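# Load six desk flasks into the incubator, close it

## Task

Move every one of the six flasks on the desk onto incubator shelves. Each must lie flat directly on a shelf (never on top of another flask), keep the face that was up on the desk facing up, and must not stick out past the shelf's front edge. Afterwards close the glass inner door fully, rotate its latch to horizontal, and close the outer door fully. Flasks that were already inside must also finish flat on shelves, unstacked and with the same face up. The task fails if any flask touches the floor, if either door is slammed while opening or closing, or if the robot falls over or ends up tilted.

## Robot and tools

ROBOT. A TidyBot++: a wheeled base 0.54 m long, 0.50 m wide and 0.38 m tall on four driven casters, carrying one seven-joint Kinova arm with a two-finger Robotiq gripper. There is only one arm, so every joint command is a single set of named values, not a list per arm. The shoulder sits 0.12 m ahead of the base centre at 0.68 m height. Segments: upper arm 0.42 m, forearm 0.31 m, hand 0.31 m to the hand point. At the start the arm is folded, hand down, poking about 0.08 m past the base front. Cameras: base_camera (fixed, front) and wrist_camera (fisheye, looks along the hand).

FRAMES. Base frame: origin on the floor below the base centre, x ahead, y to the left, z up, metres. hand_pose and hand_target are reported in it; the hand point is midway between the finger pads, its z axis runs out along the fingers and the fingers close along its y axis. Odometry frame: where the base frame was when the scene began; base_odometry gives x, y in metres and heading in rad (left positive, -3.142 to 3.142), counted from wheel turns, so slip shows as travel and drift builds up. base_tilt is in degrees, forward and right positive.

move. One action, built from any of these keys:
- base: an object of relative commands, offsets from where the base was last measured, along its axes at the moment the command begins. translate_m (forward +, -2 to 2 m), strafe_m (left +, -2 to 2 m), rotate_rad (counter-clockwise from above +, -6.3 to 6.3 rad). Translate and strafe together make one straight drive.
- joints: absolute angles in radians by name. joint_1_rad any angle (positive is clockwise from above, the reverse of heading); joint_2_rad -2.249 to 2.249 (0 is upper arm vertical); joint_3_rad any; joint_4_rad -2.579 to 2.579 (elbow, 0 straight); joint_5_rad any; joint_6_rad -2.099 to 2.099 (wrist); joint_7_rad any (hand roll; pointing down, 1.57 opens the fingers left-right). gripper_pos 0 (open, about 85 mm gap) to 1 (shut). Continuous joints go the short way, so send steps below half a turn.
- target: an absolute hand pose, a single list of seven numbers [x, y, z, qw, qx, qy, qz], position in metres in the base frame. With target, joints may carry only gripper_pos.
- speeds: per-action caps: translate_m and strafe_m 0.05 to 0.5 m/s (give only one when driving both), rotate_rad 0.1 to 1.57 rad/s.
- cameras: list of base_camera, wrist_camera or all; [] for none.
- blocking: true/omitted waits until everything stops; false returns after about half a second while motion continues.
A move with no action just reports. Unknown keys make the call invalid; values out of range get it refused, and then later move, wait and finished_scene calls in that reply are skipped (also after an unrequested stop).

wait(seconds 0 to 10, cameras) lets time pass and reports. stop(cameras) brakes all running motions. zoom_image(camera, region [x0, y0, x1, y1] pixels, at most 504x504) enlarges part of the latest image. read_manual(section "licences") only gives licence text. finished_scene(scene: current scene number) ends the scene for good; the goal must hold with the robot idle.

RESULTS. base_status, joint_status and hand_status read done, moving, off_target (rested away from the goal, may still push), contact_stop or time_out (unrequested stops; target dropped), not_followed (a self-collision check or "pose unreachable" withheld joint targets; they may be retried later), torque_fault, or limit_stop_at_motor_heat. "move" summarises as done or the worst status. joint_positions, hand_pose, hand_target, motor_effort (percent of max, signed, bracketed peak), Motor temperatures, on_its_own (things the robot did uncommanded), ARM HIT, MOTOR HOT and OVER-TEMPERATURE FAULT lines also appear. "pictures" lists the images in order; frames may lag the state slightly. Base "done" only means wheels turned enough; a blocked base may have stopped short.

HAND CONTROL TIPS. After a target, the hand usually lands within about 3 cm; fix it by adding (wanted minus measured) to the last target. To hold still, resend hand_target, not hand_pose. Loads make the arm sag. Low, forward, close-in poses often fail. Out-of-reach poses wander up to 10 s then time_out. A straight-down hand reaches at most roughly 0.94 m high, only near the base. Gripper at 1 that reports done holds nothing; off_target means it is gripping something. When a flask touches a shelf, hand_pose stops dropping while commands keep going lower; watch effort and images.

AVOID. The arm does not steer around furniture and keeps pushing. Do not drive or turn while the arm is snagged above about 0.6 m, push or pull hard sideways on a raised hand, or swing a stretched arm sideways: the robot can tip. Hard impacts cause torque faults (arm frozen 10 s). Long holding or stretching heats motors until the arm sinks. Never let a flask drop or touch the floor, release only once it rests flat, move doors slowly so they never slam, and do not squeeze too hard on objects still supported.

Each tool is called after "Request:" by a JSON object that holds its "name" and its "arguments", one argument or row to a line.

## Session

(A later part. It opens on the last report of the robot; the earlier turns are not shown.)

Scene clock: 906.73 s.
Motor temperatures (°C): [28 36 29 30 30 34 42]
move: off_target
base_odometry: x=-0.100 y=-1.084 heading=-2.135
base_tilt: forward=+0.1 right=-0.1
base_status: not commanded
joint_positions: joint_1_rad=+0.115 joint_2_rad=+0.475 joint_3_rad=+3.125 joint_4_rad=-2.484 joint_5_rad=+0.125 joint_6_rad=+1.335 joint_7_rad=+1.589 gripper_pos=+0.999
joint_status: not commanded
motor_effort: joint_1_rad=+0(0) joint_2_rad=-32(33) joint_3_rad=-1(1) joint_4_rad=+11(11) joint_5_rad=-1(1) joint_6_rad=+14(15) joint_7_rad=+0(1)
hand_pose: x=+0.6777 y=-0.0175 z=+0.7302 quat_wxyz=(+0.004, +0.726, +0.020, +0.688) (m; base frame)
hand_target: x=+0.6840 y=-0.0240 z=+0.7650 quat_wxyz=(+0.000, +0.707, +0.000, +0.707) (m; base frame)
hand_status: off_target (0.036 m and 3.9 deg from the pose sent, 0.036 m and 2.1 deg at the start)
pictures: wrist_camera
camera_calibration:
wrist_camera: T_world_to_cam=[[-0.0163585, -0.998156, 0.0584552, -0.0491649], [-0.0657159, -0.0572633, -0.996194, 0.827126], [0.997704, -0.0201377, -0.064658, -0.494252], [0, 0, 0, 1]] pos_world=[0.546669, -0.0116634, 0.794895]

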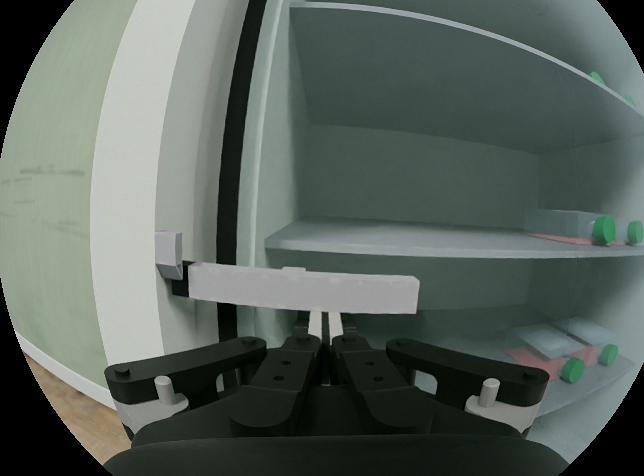

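Request:
{"name": "move", "arguments": {
  "target": [0.684, -0.022, 0.70, 0, 0.7071, 0, 0.7071],
  "cameras": []
}}

Request:
{"name": "move", "arguments": {
  "base": {"translate_m": -0.10},
  "speeds": {"translate_m": 0.15},
  "joints": {"gripper_pos": 0.0},
  "cameras": ["wrist_camera"]
}}

Request:
{"name": "zoom_image", "arguments": {
  "camera": "wrist_camera",
  "region": [210, 160, 470, 300]
}}

Scene clock: 960.67 s.
Motor temperatures (°C): [28 36 29 30 30 34 42]
move: done
base_odometry: x=-0.100 y=-1.084 heading=-2.135
base_tilt: forward=+0.1 right=-0.2
base_status: not commanded
joint_positions: joint_1_rad=+0.115 joint_2_rad=+0.659 joint_3_rad=+3.125 joint_4_rad=-2.484 joint_5_rad=+0.125 joint_6_rad=+1.502 joint_7_rad=+1.589 gripper_pos=+0.999
joint_status: not commanded
motor_effort: joint_1_rad=+0(1) joint_2_rad=-29(32) joint_3_rad=-1(1) joint_4_rad=+5(11) joint_5_rad=+0(1) joint_6_rad=+9(15) joint_7_rad=+0(1)
hand_pose: x=+0.6851 y=-0.0178 z=+0.6787 quat_wxyz=(-0.005, +0.731, +0.011, +0.682) (m; base frame)
hand_target: x=+0.6840 y=-0.0220 z=+0.7000 quat_wxyz=(+0.000, +0.707, +0.000, +0.707) (m; base frame)
hand_status: done (0.022 m and 4.2 deg from the pose sent, 0.031 m and 3.9 deg at the start)
pictures: none
No camera images: "cameras" was empty.

Scene clock: 961.97 s.
Motor temperatures (°C): [28 36 29 30 30 34 42]
move: done
base_odometry: x=-0.046 y=-0.999 heading=-2.135
base_tilt: forward=+0.0 right=-0.2
base_status: done
joint_positions: joint_1_rad=+0.115 joint_2_rad=+0.660 joint_3_rad=+3.125 joint_4_rad=-2.485 joint_5_rad=+0.125 joint_6_rad=+1.504 joint_7_rad=+1.589 gripper_pos=+0.000
joint_status: all done
motor_effort: joint_1_rad=+0(2) joint_2_rad=-29(31) joint_3_rad=-1(2) joint_4_rad=+5(6) joint_5_rad=+0(1) joint_6_rad=+9(9) joint_7_rad=+0(1)
hand_pose: x=+0.6850 y=-0.0174 z=+0.6787 quat_wxyz=(-0.006, +0.731, +0.012, +0.682) (m; base frame)
hand_target: x=+0.6840 y=-0.0220 z=+0.7000 quat_wxyz=(+0.000, +0.707, +0.000, +0.707) (m; base frame)
hand_status: not commanded
pictures: wrist_camera
camera_calibration:
wrist_camera: T_world_to_cam=[[-0.0146705, -0.999332, 0.0334822, -0.030155], [-0.0808036, -0.0321914, -0.99621, 0.787034], [0.996622, -0.0173204, -0.0802774, -0.493426], [0, 0, 0, 1]] pos_world=[0.554912, -0.0133455, 0.74545]

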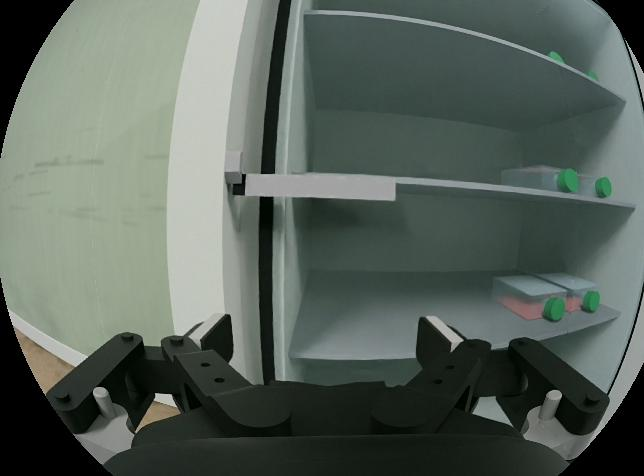

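Scaled by 1.938.

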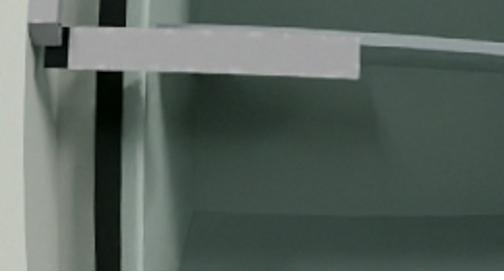

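Request:
{"name": "move", "arguments": {
  "target": [0.684, -0.002, 0.765, -0.5, 0.5, -0.5, 0.5],
  "cameras": ["wrist_camera"]
}}

Scene clock: 978.30 s.
Motor temperatures (°C): [28 36 29 30 30 34 42]
move: done
base_odometry: x=-0.046 y=-0.999 heading=-2.135
base_tilt: forward=+0.0 right=-0.2
base_status: not commanded
joint_positions: joint_1_rad=+0.242 joint_2_rad=+0.463 joint_3_rad=+2.838 joint_4_rad=-2.468 joint_5_rad=+0.027 joint_6_rad=+1.378 joint_7_rad=+0.209 gripper_pos=+0.000
joint_status: not commanded
motor_effort: joint_1_rad=+0(1) joint_2_rad=-25(30) joint_3_rad=-2(3) joint_4_rad=+8(9) joint_5_rad=+0(1) joint_6_rad=+9(10) joint_7_rad=+0(1)
hand_pose: x=+0.6790 y=+0.0157 z=+0.7687 quat_wxyz=(-0.502, +0.522, -0.456, +0.517) (m; base frame)
hand_target: x=+0.6840 y=-0.0020 z=+0.7650 quat_wxyz=(-0.500, +0.500, -0.500, +0.500) (m; base frame)
hand_status: done (0.019 m and 5.9 deg from the pose sent, 0.088 m and 90.6 deg at the start)
pictures: wrist_camera
camera_calibration:
wrist_camera: T_world_to_cam=[[0.00301476, -0.104014, -0.994571, 0.764052], [-0.0609198, 0.992709, -0.104004, 0.161861], [0.998138, 0.0609026, -0.00334373, -0.541011], [0, 0, 0, 1]] pos_world=[0.547561, -0.0482596, 0.77493]

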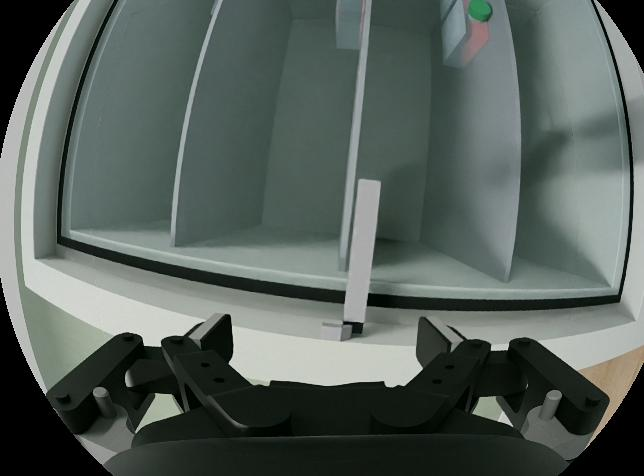

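Request:
{"name": "move", "arguments": {
  "target": [0.686, -0.018, 0.746, -0.4966, 0.4761, -0.5420, 0.4826],
  "cameras": ["wrist_camera"]
}}

Scene clock: 999.57 s.
Motor temperatures (°C): [28 36 29 30 30 34 42]
move: done
base_odometry: x=-0.046 y=-0.999 heading=-2.135
base_tilt: forward=+0.0 right=-0.2
base_status: not commanded
joint_positions: joint_1_rad=+0.244 joint_2_rad=+0.468 joint_3_rad=+2.838 joint_4_rad=-2.466 joint_5_rad=-0.034 joint_6_rad=+1.367 joint_7_rad=+0.140 gripper_pos=+0.000
joint_status: not commanded
motor_effort: joint_1_rad=+0(1) joint_2_rad=-26(26) joint_3_rad=-2(3) joint_4_rad=+8(9) joint_5_rad=+0(2) joint_6_rad=+9(9) joint_7_rad=+0(1)
hand_pose: x=+0.6805 y=-0.0034 z=+0.7611 quat_wxyz=(-0.503, +0.493, -0.498, +0.506) (m; base frame)
hand_target: x=+0.6860 y=-0.0180 z=+0.7460 quat_wxyz=(-0.497, +0.476, -0.542, +0.483) (m; base frame)
hand_status: done (0.022 m and 6.1 deg from the pose sent, 0.041 m and 11.8 deg at the start)
pictures: wrist_camera
camera_calibration:
wrist_camera: T_world_to_cam=[[-0.0236152, -0.0205562, -0.99951, 0.776711], [-0.00529906, 0.999777, -0.0204365, 0.0786612], [0.999707, 0.00481385, -0.0237189, -0.527199], [0, 0, 0, 1]] pos_world=[0.545803, -0.0601396, 0.765433]

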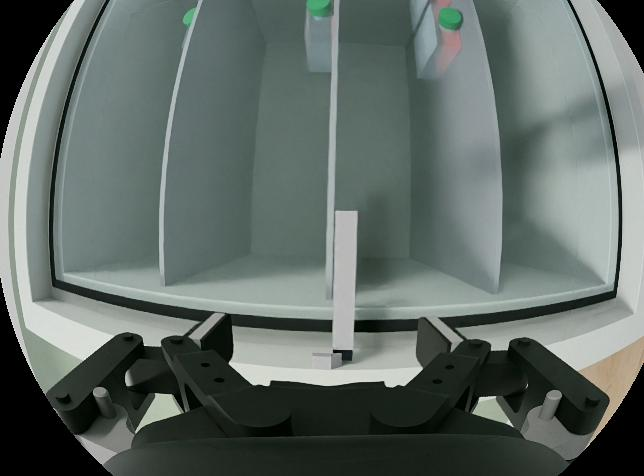

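Request:
{"name": "move", "arguments": {
  "target": [0.686, -0.014, 0.730, -0.4966, 0.4761, -0.5420, 0.4826],
  "cameras": ["wrist_camera"]
}}

Scene clock: 1006.50 s.
Motor temperatures (°C): [28 36 29 30 30 34 42]
move: done
base_odometry: x=-0.046 y=-0.999 heading=-2.135
base_tilt: forward=+0.1 right=-0.2
base_status: not commanded
joint_positions: joint_1_rad=+0.244 joint_2_rad=+0.524 joint_3_rad=+2.833 joint_4_rad=-2.466 joint_5_rad=-0.040 joint_6_rad=+1.366 joint_7_rad=+0.140 gripper_pos=+0.000
joint_status: not commanded
motor_effort: joint_1_rad=+0(1) joint_2_rad=-27(29) joint_3_rad=-3(3) joint_4_rad=+7(9) joint_5_rad=+1(1) joint_6_rad=+9(10) joint_7_rad=+0(1)
hand_pose: x=+0.6840 y=-0.0037 z=+0.7302 quat_wxyz=(-0.493, +0.502, -0.516, +0.488) (m; base frame)
hand_target: x=+0.6860 y=-0.0140 z=+0.7300 quat_wxyz=(-0.497, +0.476, -0.542, +0.483) (m; base frame)
hand_status: done (0.010 m and 4.2 deg from the pose sent, 0.033 m and 6.1 deg at the start)
pictures: wrist_camera
camera_calibration:
wrist_camera: T_world_to_cam=[[-0.0788543, -0.00317924, -0.996881, 0.78183], [-0.00436462, 0.999986, -0.0028439, 0.0649256], [0.996877, 0.00412675, -0.0788671, -0.489161], [0, 0, 0, 1]] pos_world=[0.549567, -0.0604205, 0.740998]

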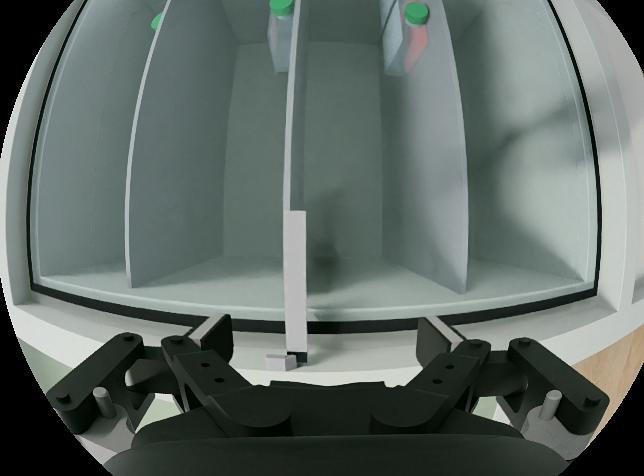

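Request:
{"name": "move", "arguments": {
  "target": [0.686, -0.012, 0.758, -0.4966, 0.4761, -0.5420, 0.4826],
  "cameras": ["wrist_camera"]
}}

Scene clock: 1019.73 s.
Motor temperatures (°C): [28 36 29 30 30 34 42]
move: done
base_odometry: x=-0.046 y=-0.999 heading=-2.135
base_tilt: forward=+0.0 right=-0.2
base_status: not commanded
joint_positions: joint_1_rad=+0.244 joint_2_rad=+0.436 joint_3_rad=+2.833 joint_4_rad=-2.452 joint_5_rad=-0.052 joint_6_rad=+1.309 joint_7_rad=+0.133 gripper_pos=+0.000
joint_status: not commanded
motor_effort: joint_1_rad=-1(1) joint_2_rad=-25(29) joint_3_rad=-2(3) joint_4_rad=+9(10) joint_5_rad=+1(2) joint_6_rad=+9(10) joint_7_rad=+1(1)
hand_pose: x=+0.6823 y=-0.0037 z=+0.7652 quat_wxyz=(-0.500, +0.493, -0.505, +0.502) (m; base frame)
hand_target: x=+0.6860 y=-0.0120 z=+0.7580 quat_wxyz=(-0.497, +0.476, -0.542, +0.483) (m; base frame)
hand_status: done (0.012 m and 5.2 deg from the pose sent, 0.029 m and 4.2 deg at the start)
pictures: wrist_camera
camera_calibration:
wrist_camera: T_world_to_cam=[[-0.038866, -0.0127632, -0.999163, 0.790906], [0.000783342, 0.999918, -0.0128033, 0.0691003], [0.999244, -0.0012803, -0.0388528, -0.516962], [0, 0, 0, 1]] pos_world=[0.547257, -0.059662, 0.771043]

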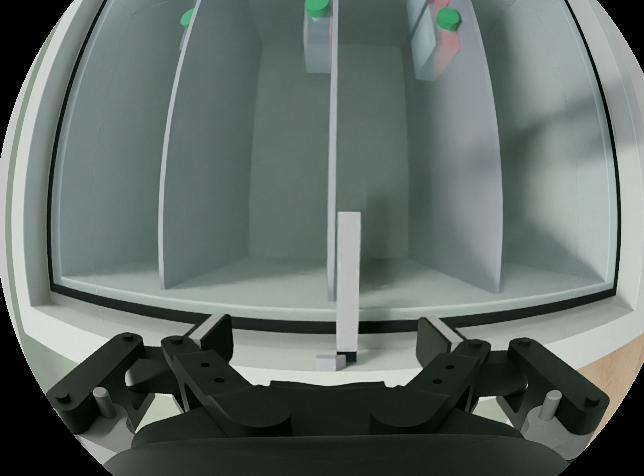

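Request:
{"name": "move", "arguments": {
  "target": [0.686, -0.012, 0.740, -0.4966, 0.4761, -0.5420, 0.4826],
  "cameras": ["wrist_camera"]
}}

Scene clock: 1027.27 s.
Motor temperatures (°C): [28 36 29 30 30 34 42]
move: done
base_odometry: x=-0.046 y=-0.999 heading=-2.135
base_tilt: forward=+0.0 right=-0.2
base_status: not commanded
joint_positions: joint_1_rad=+0.244 joint_2_rad=+0.485 joint_3_rad=+2.833 joint_4_rad=-2.452 joint_5_rad=-0.053 joint_6_rad=+1.309 joint_7_rad=+0.133 gripper_pos=+0.000
joint_status: not commanded
motor_effort: joint_1_rad=+0(1) joint_2_rad=-26(28) joint_3_rad=-2(2) joint_4_rad=+8(9) joint_5_rad=+1(1) joint_6_rad=+9(10) joint_7_rad=+0(1)
hand_pose: x=+0.6856 y=-0.0046 z=+0.7387 quat_wxyz=(-0.490, +0.502, -0.520, +0.487) (m; base frame)
hand_target: x=+0.6860 y=-0.0120 z=+0.7400 quat_wxyz=(-0.497, +0.476, -0.542, +0.483) (m; base frame)
hand_status: done (0.008 m and 4.0 deg from the pose sent, 0.027 m and 5.2 deg at the start)
pictures: wrist_camera
camera_calibration:
wrist_camera: T_world_to_cam=[[-0.0856534, -0.00101718, -0.996324, 0.79458], [0.000781828, 0.999999, -0.00108814, 0.0610041], [0.996325, -0.000872158, -0.0856525, -0.484755], [0, 0, 0, 1]] pos_world=[0.550984, -0.0606186, 0.750206]

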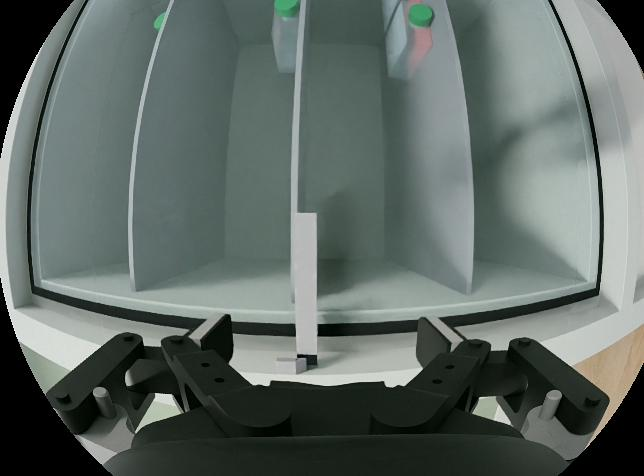

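Request:
{"name": "move", "arguments": {
  "target": [0.686, -0.010, 0.747, -0.4966, 0.4761, -0.5420, 0.4826],
  "cameras": ["wrist_camera"]
}}

Scene clock: 1041.73 s.
Motor temperatures (°C): [28 36 29 30 30 34 42]
move: done
base_odometry: x=-0.046 y=-0.999 heading=-2.135
base_tilt: forward=+0.0 right=-0.2
base_status: not commanded
joint_positions: joint_1_rad=+0.240 joint_2_rad=+0.477 joint_3_rad=+2.833 joint_4_rad=-2.452 joint_5_rad=-0.061 joint_6_rad=+1.309 joint_7_rad=+0.133 gripper_pos=+0.000
joint_status: not commanded
motor_effort: joint_1_rad=+0(1) joint_2_rad=-26(27) joint_3_rad=-2(3) joint_4_rad=+8(9) joint_5_rad=+1(2) joint_6_rad=+9(9) joint_7_rad=+1(1)
hand_pose: x=+0.6851 y=-0.0049 z=+0.7428 quat_wxyz=(-0.491, +0.499, -0.519, +0.490) (m; base frame)
hand_target: x=+0.6860 y=-0.0100 z=+0.7470 quat_wxyz=(-0.497, +0.476, -0.542, +0.483) (m; base frame)
hand_status: done (0.007 m and 3.9 deg from the pose sent, 0.010 m and 4.0 deg at the start)
pictures: wrist_camera
camera_calibration:
wrist_camera: T_world_to_cam=[[-0.0788597, -0.000842935, -0.996885, 0.794478], [0.00508998, 0.999986, -0.0012482, 0.0584484], [0.996873, -0.00517256, -0.0788543, -0.489312], [0, 0, 0, 1]] pos_world=[0.550137, -0.0603089, 0.753492]

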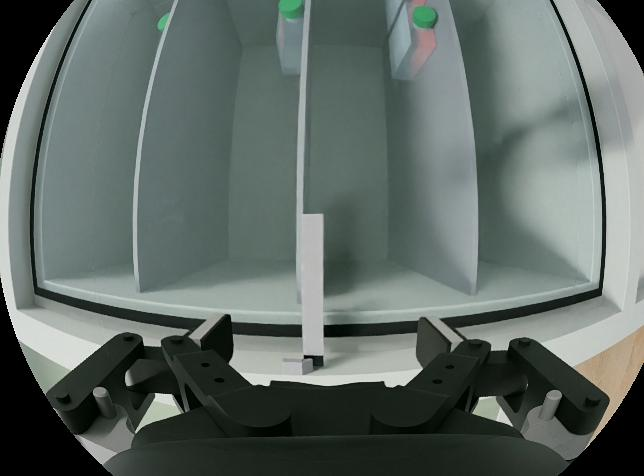

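Request:
{"name": "move", "arguments": {
  "target": [0.686, -0.010, 0.755, -0.4966, 0.4761, -0.5420, 0.4826],
  "cameras": ["wrist_camera"]
}}

Scene clock: 1047.07 s.
Motor temperatures (°C): [28 36 29 30 30 34 42]
move: done
base_odometry: x=-0.046 y=-0.999 heading=-2.135
base_tilt: forward=+0.0 right=-0.1
base_status: not commanded
joint_positions: joint_1_rad=+0.239 joint_2_rad=+0.452 joint_3_rad=+2.833 joint_4_rad=-2.452 joint_5_rad=-0.061 joint_6_rad=+1.301 joint_7_rad=+0.132 gripper_pos=+0.000
joint_status: not commanded
motor_effort: joint_1_rad=+0(1) joint_2_rad=-25(27) joint_3_rad=-2(2) joint_4_rad=+9(9) joint_5_rad=+1(1) joint_6_rad=+9(9) joint_7_rad=+1(1)
hand_pose: x=+0.6835 y=-0.0037 z=+0.7540 quat_wxyz=(-0.494, +0.497, -0.514, +0.495) (m; base frame)
hand_target: x=+0.6860 y=-0.0100 z=+0.7550 quat_wxyz=(-0.497, +0.476, -0.542, +0.483) (m; base frame)
hand_status: done (0.007 m and 4.3 deg from the pose sent, 0.013 m and 3.9 deg at the start)
pictures: wrist_camera
camera_calibration:
wrist_camera: T_world_to_cam=[[-0.0626206, -0.00625965, -0.998018, 0.795237], [0.00347604, 0.999973, -0.00649002, 0.0623288], [0.998031, -0.00387556, -0.0625971, -0.499865], [0, 0, 0, 1]] pos_world=[0.548463, -0.0592865, 0.762775]

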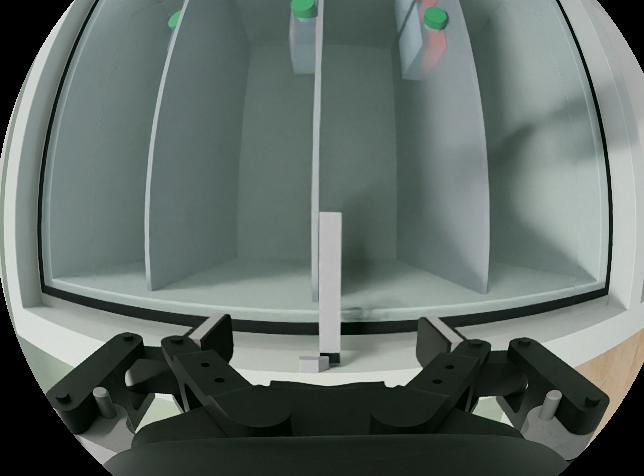

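Request:
{"name": "move", "arguments": {
  "base": {"translate_m": 0.088},
  "speeds": {"translate_m": 0.07},
  "cameras": ["wrist_camera"]
}}

Request:
{"name": "zoom_image", "arguments": {
  "camera": "wrist_camera",
  "region": [180, 180, 480, 420]
}}

Scene clock: 1070.27 s.
Motor temperatures (°C): [28 36 29 30 30 34 42]
move: done
base_odometry: x=-0.094 y=-1.074 heading=-2.136
base_tilt: forward=+0.0 right=-0.2
base_status: done
joint_positions: joint_1_rad=+0.239 joint_2_rad=+0.449 joint_3_rad=+2.833 joint_4_rad=-2.450 joint_5_rad=-0.061 joint_6_rad=+1.301 joint_7_rad=+0.132 gripper_pos=+0.000
joint_status: not commanded
motor_effort: joint_1_rad=+0(1) joint_2_rad=-25(27) joint_3_rad=-2(3) joint_4_rad=+9(10) joint_5_rad=+1(1) joint_6_rad=+9(9) joint_7_rad=+0(1)
hand_pose: x=+0.6838 y=-0.0036 z=+0.7559 quat_wxyz=(-0.495, +0.496, -0.512, +0.496) (m; base frame)
hand_target: x=+0.6860 y=-0.0100 z=+0.7550 quat_wxyz=(-0.497, +0.476, -0.542, +0.483) (m; base frame)
hand_status: not commanded
pictures: wrist_camera
camera_calibration:
wrist_camera: T_world_to_cam=[[-0.058827, -0.00660124, -0.998246, 0.794718], [0.00358101, 0.99997, -0.00682367, 0.0624323], [0.998262, -0.00397615, -0.0588016, -0.503091], [0, 0, 0, 1]] pos_world=[0.548744, -0.0591846, 0.764168]

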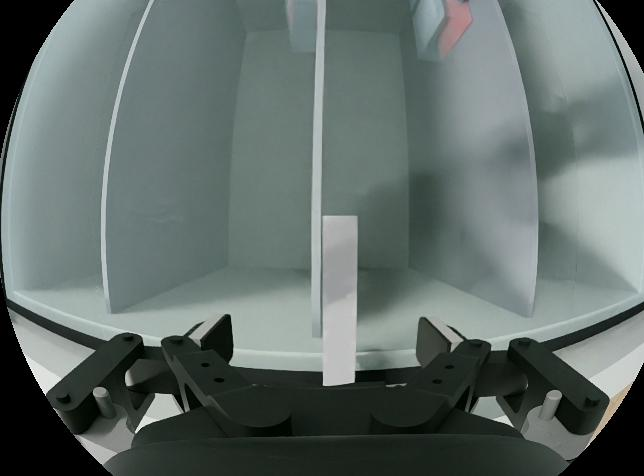

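Scaled by 1.680.

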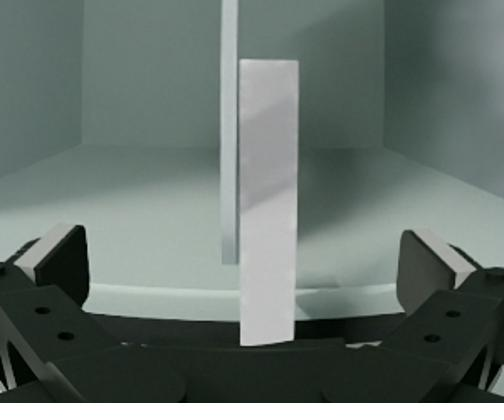

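Request:
{"name": "move", "arguments": {
  "base": {"translate_m": 0.009},
  "speeds": {"translate_m": 0.05},
  "cameras": []
}}

Request:
{"name": "move", "arguments": {
  "joints": {"gripper_pos": 0.86},
  "cameras": ["wrist_camera"]
}}

Scene clock: 1077.27 s.
Motor temperatures (°C): [28 36 29 30 30 34 42]
move: done
base_odometry: x=-0.099 y=-1.081 heading=-2.136
base_tilt: forward=+0.0 right=-0.2
base_status: done
joint_positions: joint_1_rad=+0.239 joint_2_rad=+0.449 joint_3_rad=+2.833 joint_4_rad=-2.448 joint_5_rad=-0.062 joint_6_rad=+1.301 joint_7_rad=+0.132 gripper_pos=+0.000
joint_status: not commanded
motor_effort: joint_1_rad=+0(1) joint_2_rad=-26(28) joint_3_rad=-2(3) joint_4_rad=+9(10) joint_5_rad=+2(2) joint_6_rad=+9(10) joint_7_rad=+0(1)
hand_pose: x=+0.6843 y=-0.0036 z=+0.7571 quat_wxyz=(-0.496, +0.495, -0.512, +0.497) (m; base frame)
hand_target: x=+0.6860 y=-0.0100 z=+0.7550 quat_wxyz=(-0.497, +0.476, -0.542, +0.483) (m; base frame)
hand_status: not commanded
pictures: none
No camera images: "cameras" was empty.

Scene clock: 1078.30 s.
Motor temperatures (°C): [28 36 29 30 30 34 42]
move: done
base_odometry: x=-0.098 y=-1.081 heading=-2.136
base_tilt: forward=+0.0 right=-0.2
base_status: not commanded
joint_positions: joint_1_rad=+0.239 joint_2_rad=+0.453 joint_3_rad=+2.833 joint_4_rad=-2.452 joint_5_rad=-0.064 joint_6_rad=+1.288 joint_7_rad=+0.132 gripper_pos=+0.847
joint_status: all done
motor_effort: joint_1_rad=+0(1) joint_2_rad=-29(33) joint_3_rad=-3(3) joint_4_rad=+13(15) joint_5_rad=+1(2) joint_6_rad=+12(15) joint_7_rad=-1(1)
hand_pose: x=+0.6835 y=-0.0035 z=+0.7492 quat_wxyz=(-0.491, +0.500, -0.517, +0.491) (m; base frame)
hand_target: x=+0.6860 y=-0.0100 z=+0.7550 quat_wxyz=(-0.497, +0.476, -0.542, +0.483) (m; base frame)
hand_status: not commanded
pictures: wrist_camera
camera_calibration:
wrist_camera: T_world_to_cam=[[-0.077203, -0.00500106, -0.997003, 0.799585], [0.00317783, 0.999981, -0.00526207, 0.0614467], [0.99701, -0.00357456, -0.0771857, -0.48856], [0, 0, 0, 1]] pos_world=[0.548635, -0.0591932, 0.759802]

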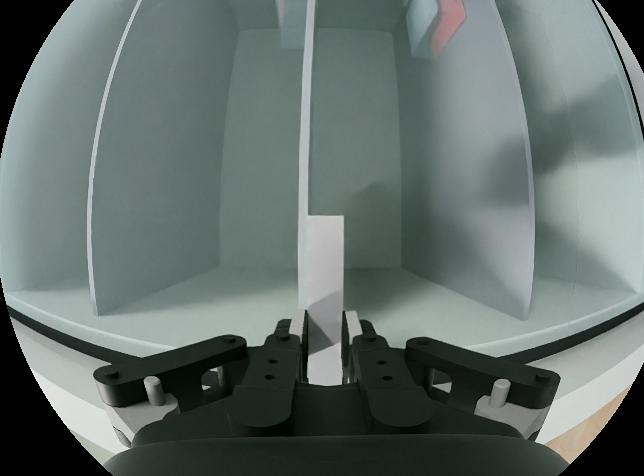

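Request:
{"name": "move", "arguments": {
  "joints": {"joint_7_rad": 0.5},
  "cameras": ["wrist_camera"]
}}

Scene clock: 1084.70 s.
Motor temperatures (°C): [28 36 29 30 30 34 42]
move: done
base_odometry: x=-0.098 y=-1.081 heading=-2.136
base_tilt: forward=+0.0 right=-0.2
base_status: not commanded
joint_positions: joint_1_rad=+0.238 joint_2_rad=+0.452 joint_3_rad=+2.833 joint_4_rad=-2.450 joint_5_rad=-0.064 joint_6_rad=+1.288 joint_7_rad=+0.453 gripper_pos=+0.847
joint_status: all done
motor_effort: joint_1_rad=+0(1) joint_2_rad=-27(29) joint_3_rad=-2(3) joint_4_rad=+9(13) joint_5_rad=+1(1) joint_6_rad=+10(12) joint_7_rad=+1(1)
hand_pose: x=+0.6839 y=-0.0033 z=+0.7504 quat_wxyz=(-0.407, +0.576, -0.430, +0.564) (m; base frame)
hand_target: x=+0.6860 y=-0.0100 z=+0.7550 quat_wxyz=(-0.384, +0.579, -0.430, +0.576) (m; base frame)
hand_status: not commanded
pictures: wrist_camera
camera_calibration:
wrist_camera: T_world_to_cam=[[-0.0778945, -0.319699, -0.944312, 0.760791], [-0.00846456, 0.947368, -0.320035, 0.305209], [0.996926, -0.0169358, -0.0765009, -0.489335], [0, 0, 0, 1]] pos_world=[0.549676, -0.0542083, 0.778667]

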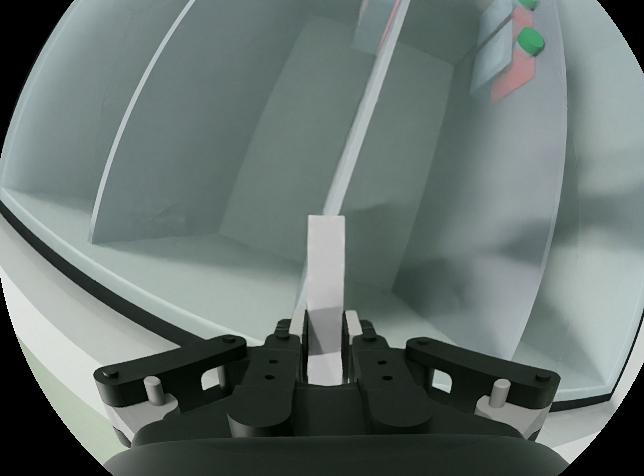

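Request:
{"name": "move", "arguments": {
  "joints": {"joint_7_rad": 1.0},
  "cameras": []
}}

Request:
{"name": "move", "arguments": {
  "joints": {"joint_7_rad": 1.6},
  "cameras": ["wrist_camera"]
}}

Scene clock: 1090.83 s.
Motor temperatures (°C): [28 36 29 30 30 34 42]
move: done
base_odometry: x=-0.098 y=-1.081 heading=-2.136
base_tilt: forward=+0.0 right=-0.2
base_status: not commanded
joint_positions: joint_1_rad=+0.236 joint_2_rad=+0.449 joint_3_rad=+2.833 joint_4_rad=-2.450 joint_5_rad=-0.064 joint_6_rad=+1.288 joint_7_rad=+0.938 gripper_pos=+0.847
joint_status: all done
motor_effort: joint_1_rad=+1(1) joint_2_rad=-25(27) joint_3_rad=-1(2) joint_4_rad=+8(9) joint_5_rad=+1(1) joint_6_rad=+7(10) joint_7_rad=+0(1)
hand_pose: x=+0.6838 y=-0.0020 z=+0.7523 quat_wxyz=(-0.261, +0.662, -0.278, +0.646) (m; base frame)
hand_target: x=+0.6860 y=-0.0100 z=+0.7550 quat_wxyz=(-0.230, +0.668, -0.273, +0.653) (m; base frame)
hand_status: not commanded
pictures: none
No camera images: "cameras" was empty.

Scene clock: 1092.17 s.
Motor temperatures (°C): [28 36 29 30 30 34 42]
move: done
base_odometry: x=-0.098 y=-1.081 heading=-2.136
base_tilt: forward=+0.0 right=-0.2
base_status: not commanded
joint_positions: joint_1_rad=+0.232 joint_2_rad=+0.447 joint_3_rad=+2.833 joint_4_rad=-2.450 joint_5_rad=-0.064 joint_6_rad=+1.288 joint_7_rad=+1.539 gripper_pos=+0.847
joint_status: all done
motor_effort: joint_1_rad=+1(2) joint_2_rad=-23(24) joint_3_rad=-1(1) joint_4_rad=+8(8) joint_5_rad=-1(1) joint_6_rad=+7(7) joint_7_rad=+0(1)
hand_pose: x=+0.6837 y=+0.0005 z=+0.7535 quat_wxyz=(-0.059, +0.714, -0.068, +0.695) (m; base frame)
hand_target: x=+0.6860 y=-0.0100 z=+0.7550 quat_wxyz=(-0.026, +0.719, -0.064, +0.692) (m; base frame)
hand_status: not commanded
pictures: wrist_camera
camera_calibration:
wrist_camera: T_world_to_cam=[[-0.0551175, -0.986424, -0.15469, 0.154571], [-0.0389925, 0.156933, -0.986839, 0.826293], [0.997718, -0.0483603, -0.047113, -0.511594], [0, 0, 0, 1]] pos_world=[0.551165, -0.00194105, 0.815226]

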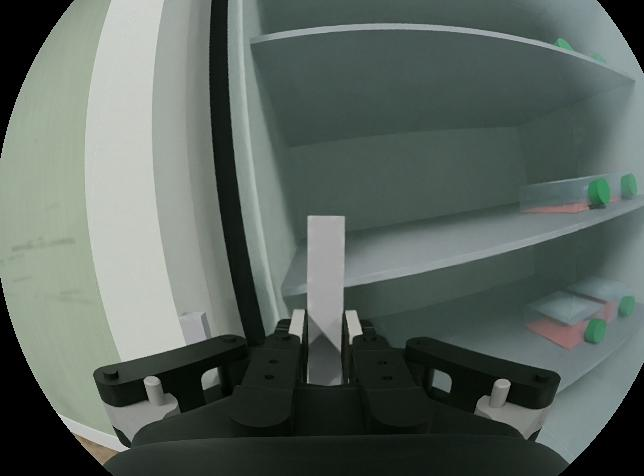

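Request:
{"name": "move", "arguments": {
  "joints": {"joint_7_rad": 1.76},
  "cameras": ["wrist_camera"]
}}

Scene clock: 1096.57 s.
Motor temperatures (°C): [28 36 29 30 30 34 42]
move: done
base_odometry: x=-0.098 y=-1.081 heading=-2.136
base_tilt: forward=+0.1 right=-0.2
base_status: not commanded
joint_positions: joint_1_rad=+0.230 joint_2_rad=+0.447 joint_3_rad=+2.833 joint_4_rad=-2.450 joint_5_rad=-0.064 joint_6_rad=+1.288 joint_7_rad=+1.716 gripper_pos=+0.847
joint_status: all done
motor_effort: joint_1_rad=+1(2) joint_2_rad=-24(25) joint_3_rad=-1(1) joint_4_rad=+8(8) joint_5_rad=-1(2) joint_6_rad=+7(7) joint_7_rad=+1(1)
hand_pose: x=+0.6837 y=+0.0012 z=+0.7536 quat_wxyz=(+0.002, +0.717, -0.004, +0.697) (m; base frame)
hand_target: x=+0.6860 y=-0.0100 z=+0.7550 quat_wxyz=(+0.029, +0.721, -0.006, +0.692) (m; base frame)
hand_status: not commanded
pictures: wrist_camera
camera_calibration:
wrist_camera: T_world_to_cam=[[-0.048975, -0.998564, 0.0217012, 0.0182867], [-0.0409316, -0.0197025, -0.998968, 0.836916], [0.997961, -0.0498127, -0.0399079, -0.517144], [0, 0, 0, 1]] pos_world=[0.551242, 0.00898941, 0.815017]

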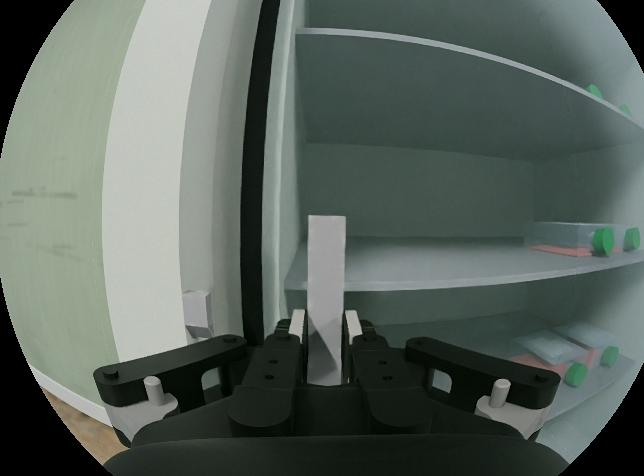

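Request:
{"name": "move", "arguments": {
  "base": {"translate_m": -0.05},
  "speeds": {"translate_m": 0.06},
  "cameras": ["wrist_camera"]
}}

Scene clock: 1101.70 s.
Motor temperatures (°C): [28 36 29 30 30 34 42]
move: done
base_odometry: x=-0.072 y=-1.039 heading=-2.136
base_tilt: forward=+0.0 right=-0.1
base_status: done
joint_positions: joint_1_rad=+0.230 joint_2_rad=+0.447 joint_3_rad=+2.838 joint_4_rad=-2.446 joint_5_rad=-0.072 joint_6_rad=+1.287 joint_7_rad=+1.716 gripper_pos=+0.847
joint_status: not commanded
motor_effort: joint_1_rad=-1(4) joint_2_rad=-27(30) joint_3_rad=-3(5) joint_4_rad=+9(12) joint_5_rad=+1(2) joint_6_rad=+11(11) joint_7_rad=-1(1)
hand_pose: x=+0.6848 y=-0.0031 z=+0.7538 quat_wxyz=(+0.006, +0.716, -0.008, +0.698) (m; base frame)
hand_target: x=+0.6860 y=-0.0100 z=+0.7550 quat_wxyz=(+0.029, +0.721, -0.006, +0.692) (m; base frame)
hand_status: not commanded
pictures: wrist_camera
camera_calibration:
wrist_camera: T_world_to_cam=[[-0.0606105, -0.997936, 0.0212198, 0.0222813], [-0.0402307, -0.0187992, -0.999014, 0.836751], [0.99735, -0.0614044, -0.0390083, -0.518757], [0, 0, 0, 1]] pos_world=[0.552396, 0.00611165, 0.815217]

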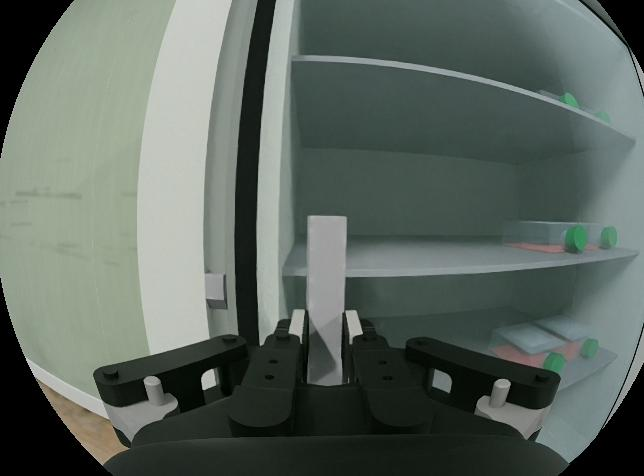

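Request:
{"name": "move", "arguments": {
  "base": {"translate_m": -0.061, "strafe_m": -0.169, "rotate_rad": 0.22},
  "speeds": {"translate_m": 0.082, "rotate_rad": 0.1},
  "cameras": ["base_camera", "wrist_camera"]
}}

Scene clock: 1141.03 s.
Motor temperatures (°C): [28 36 29 30 30 34 42]
move: done
base_odometry: x=-0.182 y=-0.897 heading=-1.915
base_tilt: forward=+0.0 right=-0.2
base_status: done
joint_positions: joint_1_rad=+0.226 joint_2_rad=+0.447 joint_3_rad=+2.842 joint_4_rad=-2.445 joint_5_rad=-0.084 joint_6_rad=+1.287 joint_7_rad=+1.716 gripper_pos=+0.847
joint_status: not commanded
motor_effort: joint_1_rad=-2(5) joint_2_rad=-26(29) joint_3_rad=-3(6) joint_4_rad=+9(12) joint_5_rad=+2(5) joint_6_rad=+9(12) joint_7_rad=+0(1)
hand_pose: x=+0.6852 y=-0.0066 z=+0.7536 quat_wxyz=(+0.010, +0.717, -0.013, +0.697) (m; base frame)
hand_target: x=+0.6860 y=-0.0100 z=+0.7550 quat_wxyz=(+0.029, +0.721, -0.006, +0.692) (m; base frame)
hand_status: not commanded
pictures: base_camera, wrist_camera
camera_calibration:
wrist_camera: T_world_to_cam=[[-0.0720401, -0.997201, 0.0200269, 0.027624], [-0.0410563, -0.0170973, -0.999011, 0.836987], [0.996556, -0.0727911, -0.0397097, -0.518286], [0, 0, 0, 1]] pos_world=[0.552854, 0.00413032, 0.815024]

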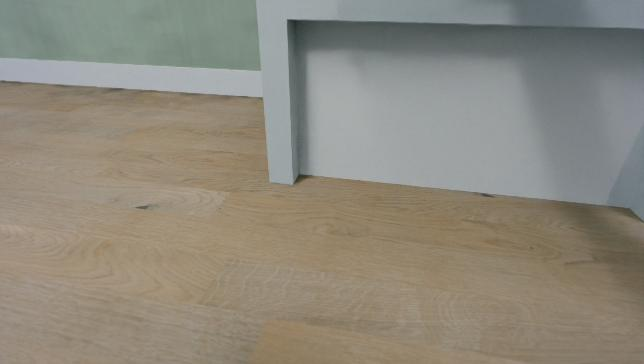

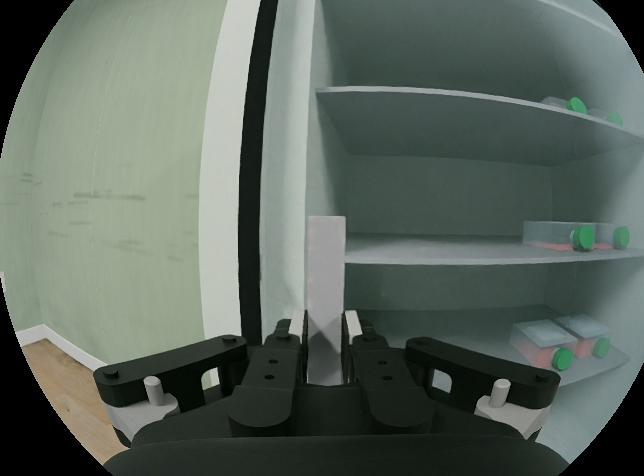

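Request:
{"name": "move", "arguments": {
  "base": {"translate_m": -0.0902, "strafe_m": -0.1573, "rotate_rad": 0.2},
  "speeds": {"translate_m": 0.09, "rotate_rad": 0.1},
  "cameras": ["base_camera", "wrist_camera"]
}}

Scene clock: 1161.43 s.
Motor temperatures (°C): [28 36 29 30 30 34 42]
move: done
base_odometry: x=-0.300 y=-0.759 heading=-1.715
base_tilt: forward=+0.0 right=-0.2
base_status: done
joint_positions: joint_1_rad=+0.223 joint_2_rad=+0.447 joint_3_rad=+2.846 joint_4_rad=-2.443 joint_5_rad=-0.091 joint_6_rad=+1.287 joint_7_rad=+1.716 gripper_pos=+0.847
joint_status: not commanded
motor_effort: joint_1_rad=-1(7) joint_2_rad=-26(29) joint_3_rad=-2(7) joint_4_rad=+9(13) joint_5_rad=+1(7) joint_6_rad=+9(12) joint_7_rad=+0(1)
hand_pose: x=+0.6856 y=-0.0091 z=+0.7537 quat_wxyz=(+0.012, +0.717, -0.016, +0.697) (m; base frame)
hand_target: x=+0.6860 y=-0.0100 z=+0.7550 quat_wxyz=(+0.029, +0.721, -0.006, +0.692) (m; base frame)
hand_status: not commanded
pictures: base_camera, wrist_camera
camera_calibration:
wrist_camera: T_world_to_cam=[[-0.079852, -0.996612, 0.0196868, 0.0307777], [-0.0412616, -0.0164282, -0.999013, 0.837199], [0.995952, -0.0805855, -0.03981, -0.51849], [0, 0, 0, 1]] pos_world=[0.553393, 0.0026443, 0.815126]

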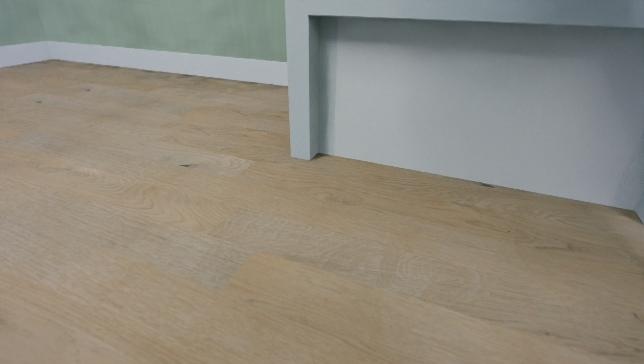

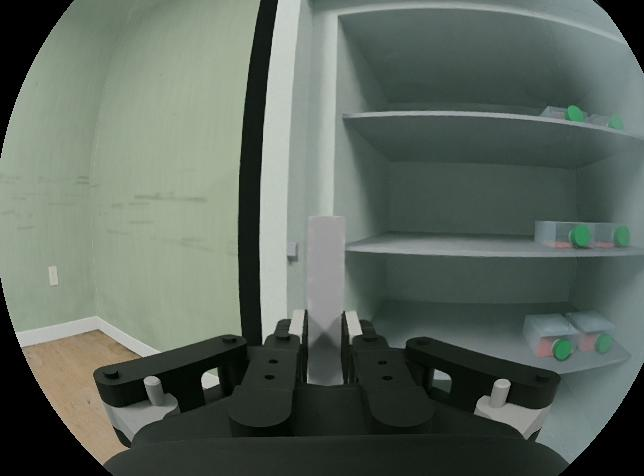

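Request:
{"name": "move", "arguments": {
  "joints": {"gripper_pos": 0.0},
  "cameras": []
}}

Request:
{"name": "move", "arguments": {
  "base": {"translate_m": -0.15},
  "speeds": {"translate_m": 0.1},
  "cameras": ["base_camera", "wrist_camera"]
}}

Scene clock: 1216.23 s.
Motor temperatures (°C): [28 36 29 30 30 34 42]
move: done
base_odometry: x=-0.300 y=-0.759 heading=-1.715
base_tilt: forward=+0.0 right=-0.2
base_status: not commanded
joint_positions: joint_1_rad=+0.223 joint_2_rad=+0.447 joint_3_rad=+2.846 joint_4_rad=-2.443 joint_5_rad=-0.091 joint_6_rad=+1.287 joint_7_rad=+1.716 gripper_pos=+0.000
joint_status: all done
motor_effort: joint_1_rad=+0(1) joint_2_rad=-25(27) joint_3_rad=-2(3) joint_4_rad=+9(10) joint_5_rad=+1(2) joint_6_rad=+9(9) joint_7_rad=+0(1)
hand_pose: x=+0.6856 y=-0.0089 z=+0.7537 quat_wxyz=(+0.012, +0.717, -0.016, +0.697) (m; base frame)
hand_target: x=+0.6860 y=-0.0100 z=+0.7550 quat_wxyz=(+0.029, +0.721, -0.006, +0.692) (m; base frame)
hand_status: not commanded
pictures: none
No camera images: "cameras" was empty.

Scene clock: 1218.30 s.
Motor temperatures (°C): [28 36 29 30 30 34 42]
move: done
base_odometry: x=-0.278 y=-0.610 heading=-1.715
base_tilt: forward=+0.0 right=-0.2
base_status: done
joint_positions: joint_1_rad=+0.223 joint_2_rad=+0.446 joint_3_rad=+2.846 joint_4_rad=-2.443 joint_5_rad=-0.091 joint_6_rad=+1.287 joint_7_rad=+1.716 gripper_pos=+0.000
joint_status: not commanded
motor_effort: joint_1_rad=+0(1) joint_2_rad=-25(29) joint_3_rad=-2(2) joint_4_rad=+9(11) joint_5_rad=+0(1) joint_6_rad=+9(9) joint_7_rad=+1(1)
hand_pose: x=+0.6856 y=-0.0088 z=+0.7542 quat_wxyz=(+0.012, +0.716, -0.016, +0.698) (m; base frame)
hand_target: x=+0.6860 y=-0.0100 z=+0.7550 quat_wxyz=(+0.029, +0.721, -0.006, +0.692) (m; base frame)
hand_status: not commanded
pictures: base_camera, wrist_camera
camera_calibration:
wrist_camera: T_world_to_cam=[[-0.0795609, -0.996631, 0.0198971, 0.0306286], [-0.0401759, -0.0167382, -0.999052, 0.837026], [0.99602, -0.0802849, -0.0387089, -0.51929], [0, 0, 0, 1]] pos_world=[0.553288, 0.00284466, 0.815523]

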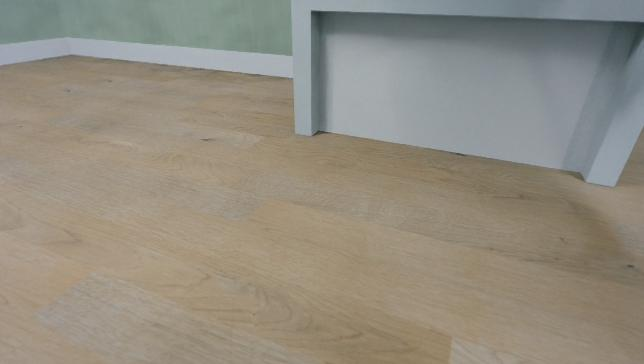

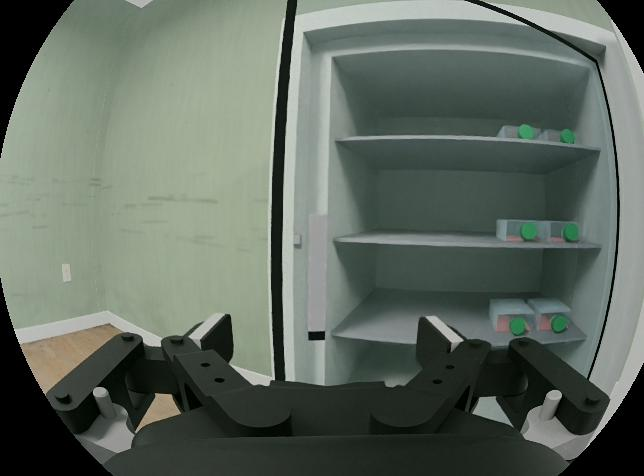

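Request:
{"name": "move", "arguments": {
  "base": {"translate_m": 0.168, "strafe_m": 0.637, "rotate_rad": -0.421},
  "cameras": []
}}

Request:
{"name": "move", "arguments": {
  "target": [0.70, -0.15, 0.75, 0, 0.7071, 0, 0.7071],
  "joints": {"gripper_pos": 1.0},
  "cameras": ["base_camera", "wrist_camera"]
}}

Scene clock: 1256.37 s.
Motor temperatures (°C): [28 36 29 30 30 34 42]
move: done
base_odometry: x=+0.328 y=-0.868 heading=-2.135
base_tilt: forward=+0.0 right=-0.2
base_status: done
joint_positions: joint_1_rad=+0.220 joint_2_rad=+0.446 joint_3_rad=+2.846 joint_4_rad=-2.443 joint_5_rad=-0.091 joint_6_rad=+1.287 joint_7_rad=+1.716 gripper_pos=+0.000
joint_status: not commanded
motor_effort: joint_1_rad=+0(4) joint_2_rad=-26(27) joint_3_rad=-2(4) joint_4_rad=+9(10) joint_5_rad=+1(2) joint_6_rad=+9(10) joint_7_rad=+0(1)
hand_pose: x=+0.6856 y=-0.0078 z=+0.7542 quat_wxyz=(+0.011, +0.716, -0.015, +0.698) (m; base frame)
hand_target: x=+0.6860 y=-0.0100 z=+0.7550 quat_wxyz=(+0.029, +0.721, -0.006, +0.692) (m; base frame)
hand_status: not commanded
pictures: none
No camera images: "cameras" was empty.

Scene clock: 1258.23 s.
Motor temperatures (°C): [28 36 29 30 30 34 42]
move: done
base_odometry: x=+0.328 y=-0.868 heading=-2.135
base_tilt: forward=+0.0 right=-0.2
base_status: not commanded
joint_positions: joint_1_rad=+0.581 joint_2_rad=+0.515 joint_3_rad=+3.014 joint_4_rad=-2.317 joint_5_rad=+0.469 joint_6_rad=+1.287 joint_7_rad=+1.522 gripper_pos=+0.999
joint_status: all done
motor_effort: joint_1_rad=-1(2) joint_2_rad=-29(30) joint_3_rad=-3(3) joint_4_rad=+9(10) joint_5_rad=-1(2) joint_6_rad=+9(10) joint_7_rad=+0(1)
hand_pose: x=+0.6975 y=-0.1453 z=+0.7580 quat_wxyz=(+0.020, +0.698, +0.005, +0.716) (m; base frame)
hand_target: x=+0.7000 y=-0.1500 z=+0.7500 quat_wxyz=(+0.000, +0.707, +0.000, +0.707) (m; base frame)
hand_status: done (0.010 m and 2.7 deg from the pose sent, 0.143 m and 2.6 deg at the start)
pictures: base_camera, wrist_camera
camera_calibration:
wrist_camera: T_world_to_cam=[[-0.063217, -0.996414, 0.0562298, -0.143418], [0.0102555, -0.0569881, -0.998322, 0.797371], [0.997947, -0.0625343, 0.0138213, -0.58058], [0, 0, 0, 1]] pos_world=[0.562144, -0.13377, 0.812122]

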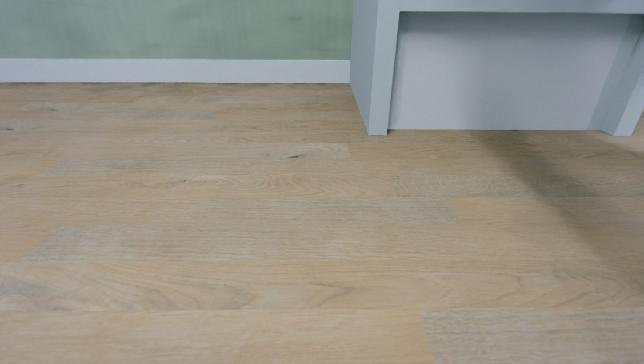

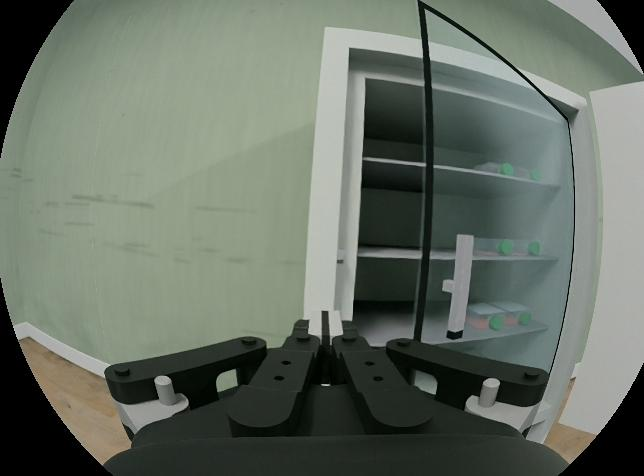

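Request:
{"name": "move", "arguments": {
  "base": {"translate_m": 0.29},
  "speeds": {"translate_m": 0.15},
  "cameras": ["wrist_camera"]
}}

Scene clock: 1282.23 s.
Motor temperatures (°C): [28 35 29 30 30 34 42]
move: done
base_odometry: x=+0.173 y=-1.113 heading=-2.135
base_tilt: forward=+0.0 right=-0.1
base_status: done
joint_positions: joint_1_rad=+0.582 joint_2_rad=+0.519 joint_3_rad=+3.014 joint_4_rad=-2.311 joint_5_rad=+0.472 joint_6_rad=+1.287 joint_7_rad=+1.521 gripper_pos=+0.999
joint_status: not commanded
motor_effort: joint_1_rad=+0(2) joint_2_rad=-29(31) joint_3_rad=-3(3) joint_4_rad=+10(11) joint_5_rad=-1(2) joint_6_rad=+9(10) joint_7_rad=+0(1)
hand_pose: x=+0.6992 y=-0.1465 z=+0.7577 quat_wxyz=(+0.020, +0.698, +0.005, +0.716) (m; base frame)
hand_target: x=+0.7000 y=-0.1500 z=+0.7500 quat_wxyz=(+0.000, +0.707, +0.000, +0.707) (m; base frame)
hand_status: not commanded
pictures: wrist_camera
camera_calibration:
wrist_camera: T_world_to_cam=[[-0.0628042, -0.99644, 0.0562447, -0.144834], [0.0117778, -0.057092, -0.998299, 0.795887], [0.997956, -0.0620349, 0.0153214, -0.583399], [0, 0, 0, 1]] pos_world=[0.563737, -0.13507, 0.811618]

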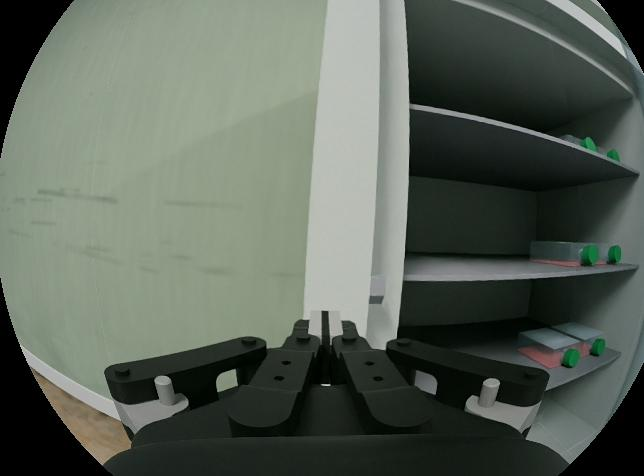

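Request:
{"name": "move", "arguments": {
  "base": {"strafe_m": -0.2},
  "speeds": {"strafe_m": 0.1},
  "cameras": ["wrist_camera"]
}}

Scene clock: 1291.53 s.
Motor temperatures (°C): [28 35 29 30 30 34 42]
move: done
base_odometry: x=+0.004 y=-1.006 heading=-2.135
base_tilt: forward=+0.0 right=-0.2
base_status: done
joint_positions: joint_1_rad=+0.485 joint_2_rad=+0.510 joint_3_rad=+2.931 joint_4_rad=-2.349 joint_5_rad=+0.576 joint_6_rad=+1.289 joint_7_rad=+1.520 gripper_pos=+0.999
joint_status: not commanded
motor_effort: joint_1_rad=+20(23) joint_2_rad=-21(30) joint_3_rad=+14(16) joint_4_rad=+20(24) joint_5_rad=-14(17) joint_6_rad=+5(10) joint_7_rad=-1(2)
hand_pose: x=+0.6960 y=-0.0141 z=+0.7569 quat_wxyz=(-0.082, +0.694, +0.094, +0.709) (m; base frame)
hand_target: x=+0.7000 y=-0.1500 z=+0.7500 quat_wxyz=(+0.000, +0.707, +0.000, +0.707) (m; base frame)
hand_status: not commanded
pictures: wrist_camera
camera_calibration:
wrist_camera: T_world_to_cam=[[0.207038, -0.977438, 0.0418337, -0.189596], [0.0164094, -0.0392848, -0.999093, 0.800361], [0.978195, 0.207537, 0.00790579, -0.548846], [0, 0, 0, 1]] pos_world=[0.562999, -0.0399713, 0.811906]

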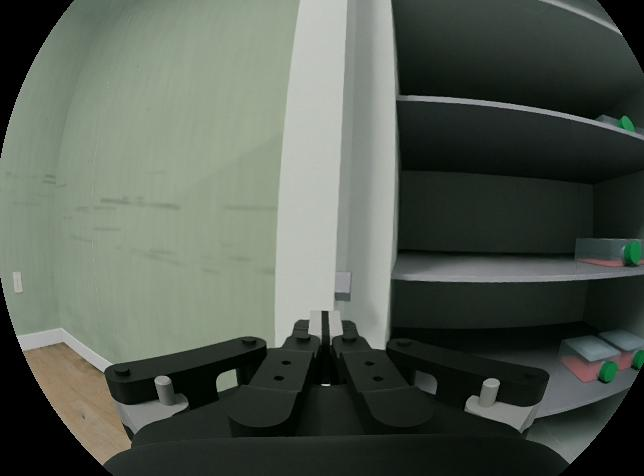

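Request:
{"name": "move", "arguments": {
  "base": {"strafe_m": 0.09},
  "speeds": {"strafe_m": 0.1},
  "cameras": ["wrist_camera"]
}}

Scene clock: 1322.93 s.
Motor temperatures (°C): [28 35 29 30 30 33 41]
move: done
base_odometry: x=+0.080 y=-1.054 heading=-2.135
base_tilt: forward=+0.1 right=-0.2
base_status: done
joint_positions: joint_1_rad=+0.584 joint_2_rad=+0.516 joint_3_rad=+3.017 joint_4_rad=-2.313 joint_5_rad=+0.565 joint_6_rad=+1.289 joint_7_rad=+1.516 gripper_pos=+0.999
joint_status: not commanded
motor_effort: joint_1_rad=-1(20) joint_2_rad=-28(29) joint_3_rad=-3(13) joint_4_rad=+9(20) joint_5_rad=-1(15) joint_6_rad=+9(9) joint_7_rad=+0(1)
hand_pose: x=+0.6973 y=-0.1211 z=+0.7564 quat_wxyz=(-0.002, +0.699, +0.043, +0.714) (m; base frame)
hand_target: x=+0.7000 y=-0.1500 z=+0.7500 quat_wxyz=(+0.000, +0.707, +0.000, +0.707) (m; base frame)
hand_status: not commanded
pictures: wrist_camera
camera_calibration:
wrist_camera: T_world_to_cam=[[0.0213826, -0.996398, 0.0820609, -0.197725], [0.0114439, -0.0818304, -0.996581, 0.792017], [0.999706, 0.0222486, 0.00965296, -0.56664], [0, 0, 0, 1]] pos_world=[0.561637, -0.119595, 0.811004]

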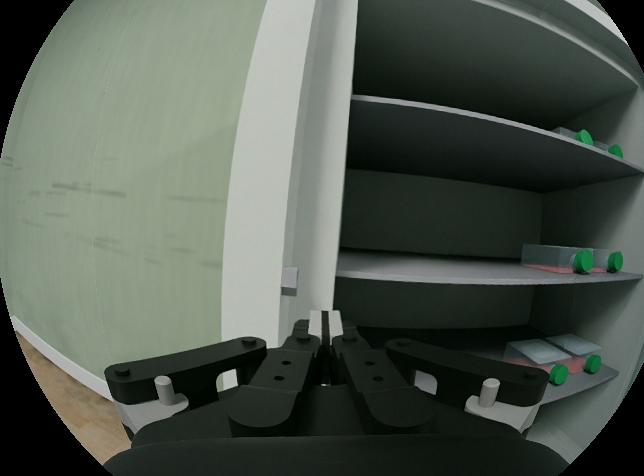

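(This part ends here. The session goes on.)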